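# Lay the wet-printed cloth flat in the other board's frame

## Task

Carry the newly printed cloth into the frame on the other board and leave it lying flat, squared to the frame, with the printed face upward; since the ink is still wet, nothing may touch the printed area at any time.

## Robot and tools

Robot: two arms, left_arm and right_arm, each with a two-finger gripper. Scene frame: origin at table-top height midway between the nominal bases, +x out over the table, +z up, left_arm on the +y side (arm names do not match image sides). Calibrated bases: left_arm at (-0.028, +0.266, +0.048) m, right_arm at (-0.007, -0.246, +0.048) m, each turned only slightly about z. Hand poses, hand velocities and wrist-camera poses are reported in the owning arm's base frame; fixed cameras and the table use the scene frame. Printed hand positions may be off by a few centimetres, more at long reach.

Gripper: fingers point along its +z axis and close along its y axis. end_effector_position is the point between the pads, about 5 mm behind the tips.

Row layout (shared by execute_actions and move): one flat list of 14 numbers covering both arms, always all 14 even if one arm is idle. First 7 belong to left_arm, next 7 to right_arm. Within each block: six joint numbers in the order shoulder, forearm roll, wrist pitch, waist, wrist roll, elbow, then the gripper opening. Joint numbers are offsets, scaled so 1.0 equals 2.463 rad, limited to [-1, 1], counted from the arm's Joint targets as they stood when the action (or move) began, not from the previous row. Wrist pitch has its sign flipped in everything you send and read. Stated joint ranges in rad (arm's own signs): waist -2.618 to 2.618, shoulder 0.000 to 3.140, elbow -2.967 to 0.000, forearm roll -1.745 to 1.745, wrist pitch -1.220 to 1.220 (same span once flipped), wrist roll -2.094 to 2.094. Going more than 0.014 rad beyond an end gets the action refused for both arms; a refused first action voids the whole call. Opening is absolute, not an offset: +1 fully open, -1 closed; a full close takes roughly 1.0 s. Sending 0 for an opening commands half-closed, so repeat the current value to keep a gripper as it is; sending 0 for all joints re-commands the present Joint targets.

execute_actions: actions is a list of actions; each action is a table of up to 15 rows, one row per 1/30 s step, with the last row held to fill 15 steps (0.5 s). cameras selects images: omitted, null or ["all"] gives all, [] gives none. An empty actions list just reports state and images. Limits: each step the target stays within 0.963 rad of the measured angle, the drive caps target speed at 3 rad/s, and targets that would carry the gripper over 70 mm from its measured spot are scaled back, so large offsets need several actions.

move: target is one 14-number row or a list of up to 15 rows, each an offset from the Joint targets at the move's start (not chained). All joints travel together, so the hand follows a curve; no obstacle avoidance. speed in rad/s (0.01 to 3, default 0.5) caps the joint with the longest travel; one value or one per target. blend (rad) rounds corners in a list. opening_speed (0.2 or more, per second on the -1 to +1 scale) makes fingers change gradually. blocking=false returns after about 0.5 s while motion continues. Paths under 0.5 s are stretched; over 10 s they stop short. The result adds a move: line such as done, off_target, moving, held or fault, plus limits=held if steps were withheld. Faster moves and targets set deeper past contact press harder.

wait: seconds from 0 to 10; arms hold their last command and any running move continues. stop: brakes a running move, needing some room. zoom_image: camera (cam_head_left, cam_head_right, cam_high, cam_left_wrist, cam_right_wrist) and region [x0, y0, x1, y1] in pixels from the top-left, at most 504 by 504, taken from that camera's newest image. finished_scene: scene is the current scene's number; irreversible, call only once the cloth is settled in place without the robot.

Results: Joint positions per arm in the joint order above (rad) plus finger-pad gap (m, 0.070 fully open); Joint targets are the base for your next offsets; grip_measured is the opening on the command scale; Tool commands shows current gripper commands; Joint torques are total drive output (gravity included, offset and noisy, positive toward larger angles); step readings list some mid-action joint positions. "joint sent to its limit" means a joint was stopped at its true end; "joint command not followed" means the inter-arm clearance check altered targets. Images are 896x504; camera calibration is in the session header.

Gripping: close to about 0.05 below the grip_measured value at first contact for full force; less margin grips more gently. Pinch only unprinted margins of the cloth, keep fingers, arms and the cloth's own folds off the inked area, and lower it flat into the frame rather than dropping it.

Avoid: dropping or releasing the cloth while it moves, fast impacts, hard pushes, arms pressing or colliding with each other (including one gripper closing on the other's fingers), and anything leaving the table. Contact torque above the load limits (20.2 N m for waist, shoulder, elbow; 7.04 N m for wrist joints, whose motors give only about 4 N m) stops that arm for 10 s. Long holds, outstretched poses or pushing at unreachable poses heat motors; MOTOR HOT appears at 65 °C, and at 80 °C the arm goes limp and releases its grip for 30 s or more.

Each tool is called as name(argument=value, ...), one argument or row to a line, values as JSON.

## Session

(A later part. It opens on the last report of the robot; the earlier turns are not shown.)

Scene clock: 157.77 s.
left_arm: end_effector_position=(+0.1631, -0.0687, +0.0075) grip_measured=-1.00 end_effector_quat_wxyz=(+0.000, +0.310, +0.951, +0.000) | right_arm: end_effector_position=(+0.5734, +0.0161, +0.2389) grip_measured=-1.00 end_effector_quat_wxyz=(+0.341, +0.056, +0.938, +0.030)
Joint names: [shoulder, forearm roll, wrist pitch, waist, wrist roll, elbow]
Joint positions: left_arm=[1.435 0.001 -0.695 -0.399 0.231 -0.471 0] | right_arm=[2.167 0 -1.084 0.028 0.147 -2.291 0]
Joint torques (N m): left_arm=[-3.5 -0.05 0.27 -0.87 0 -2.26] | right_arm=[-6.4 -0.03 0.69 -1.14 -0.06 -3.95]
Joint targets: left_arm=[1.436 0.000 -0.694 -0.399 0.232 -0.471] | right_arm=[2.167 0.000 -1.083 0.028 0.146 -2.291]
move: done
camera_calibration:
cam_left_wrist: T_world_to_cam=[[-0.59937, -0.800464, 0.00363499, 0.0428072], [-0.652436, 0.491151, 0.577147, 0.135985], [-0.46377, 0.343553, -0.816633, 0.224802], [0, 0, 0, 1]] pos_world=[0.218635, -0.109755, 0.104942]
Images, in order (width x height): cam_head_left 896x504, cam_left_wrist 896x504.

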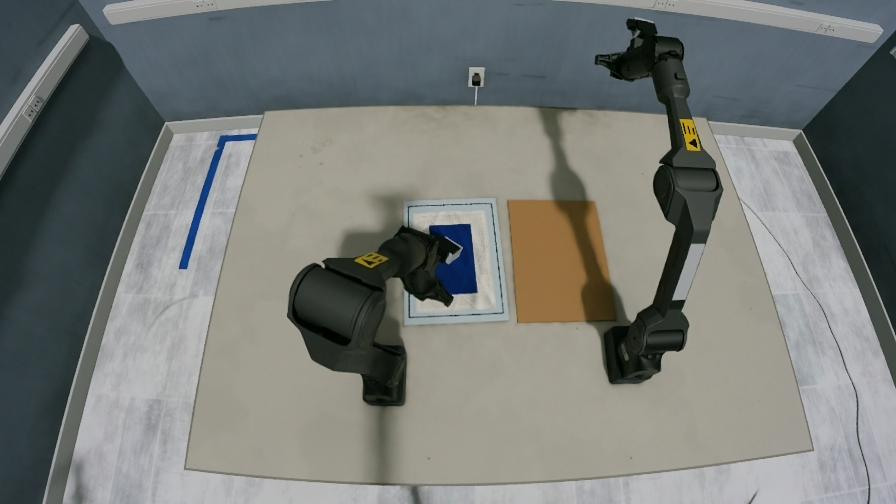

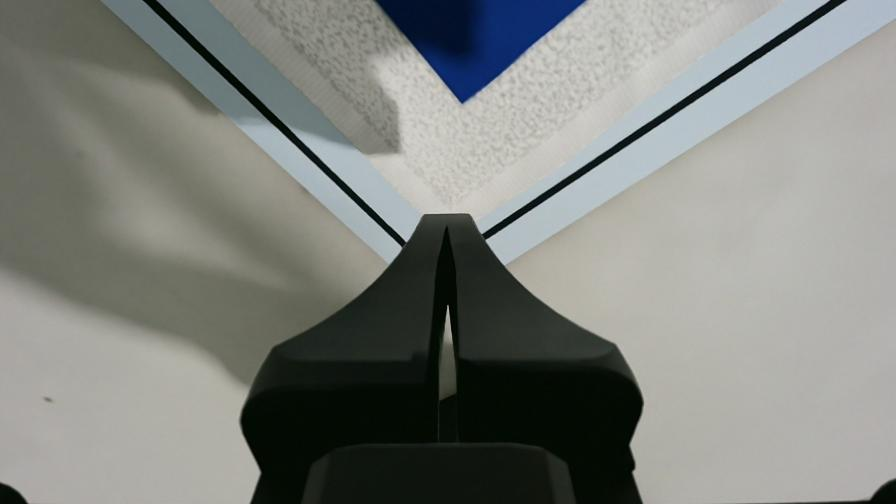

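move(
  target=[
    [-0.16,0,0,0,0,0,-1,0,0,0,0,0,0,-1],
    [-0.18,0,0,0.35,0,0,-1,0,0,0,0,0,0,-1],
  ],
  speed=[0.4,0.8],
  blend=[0.05,0],
  cameras=["cam_head_left","cam_head_right"],
)

zoom_image(
  camera="cam_head_left",
  region=[390, 180, 530, 335],
)

zoom_image(
  camera="cam_head_right",
  region=[400, 190, 520, 330],
)

Scene clock: 162.17 s.
left_arm: end_effector_position=(+0.1874, +0.0938, +0.0945) grip_measured=-1.00 end_effector_quat_wxyz=(+0.206, -0.113, +0.969, +0.075) | right_arm: end_effector_position=(+0.5734, +0.0161, +0.2389) grip_measured=-1.00 end_effector_quat_wxyz=(+0.341, +0.056, +0.938, +0.030)
Joint names: [shoulder, forearm roll, wrist pitch, waist, wrist roll, elbow]
Joint positions: left_arm=[0.993 0 -0.694 0.464 0.231 -0.471 0] | right_arm=[2.167 0 -1.084 0.028 0.147 -2.291 0]
Joint torques (N m): left_arm=[-2.35 0.13 0.45 -0.96 -0.11 -3.56] | right_arm=[-6.34 -0.03 0.65 -0.92 -0.04 -4.15]
Joint targets: left_arm=[0.992 0.000 -0.694 0.463 0.232 -0.471] | right_arm=[2.167 0.000 -1.083 0.028 0.146 -2.291]
move: done
Images, in order (width x height): cam_head_left 896x504, cam_head_right 896x504.

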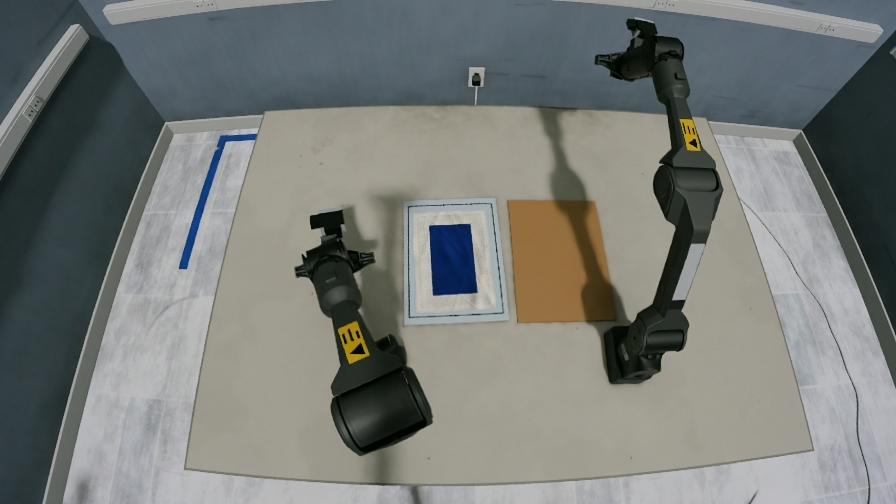

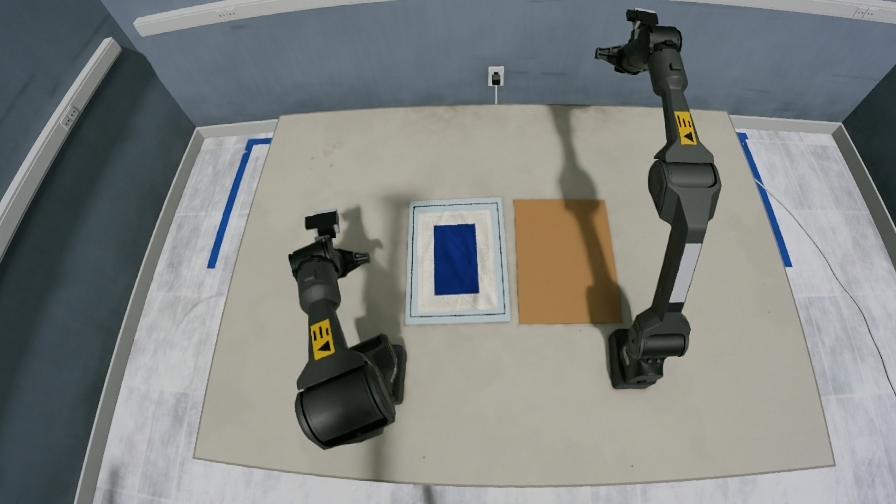

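Scaled by 3.252.

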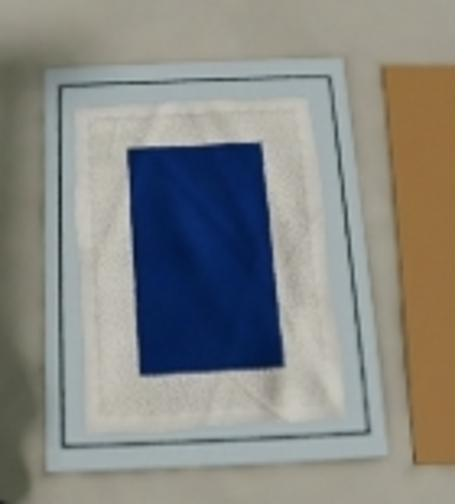

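Scaled by 3.600.

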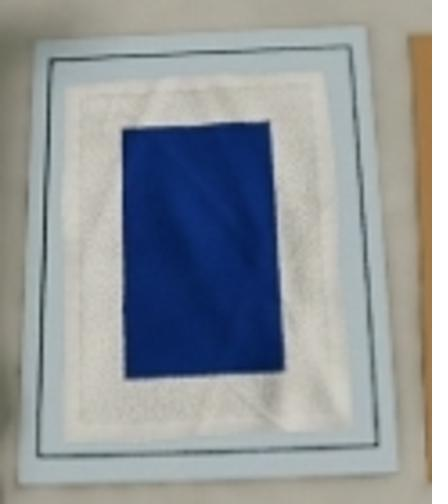

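finished_scene(
  scene=2,
)

The scene is finished: the task was done.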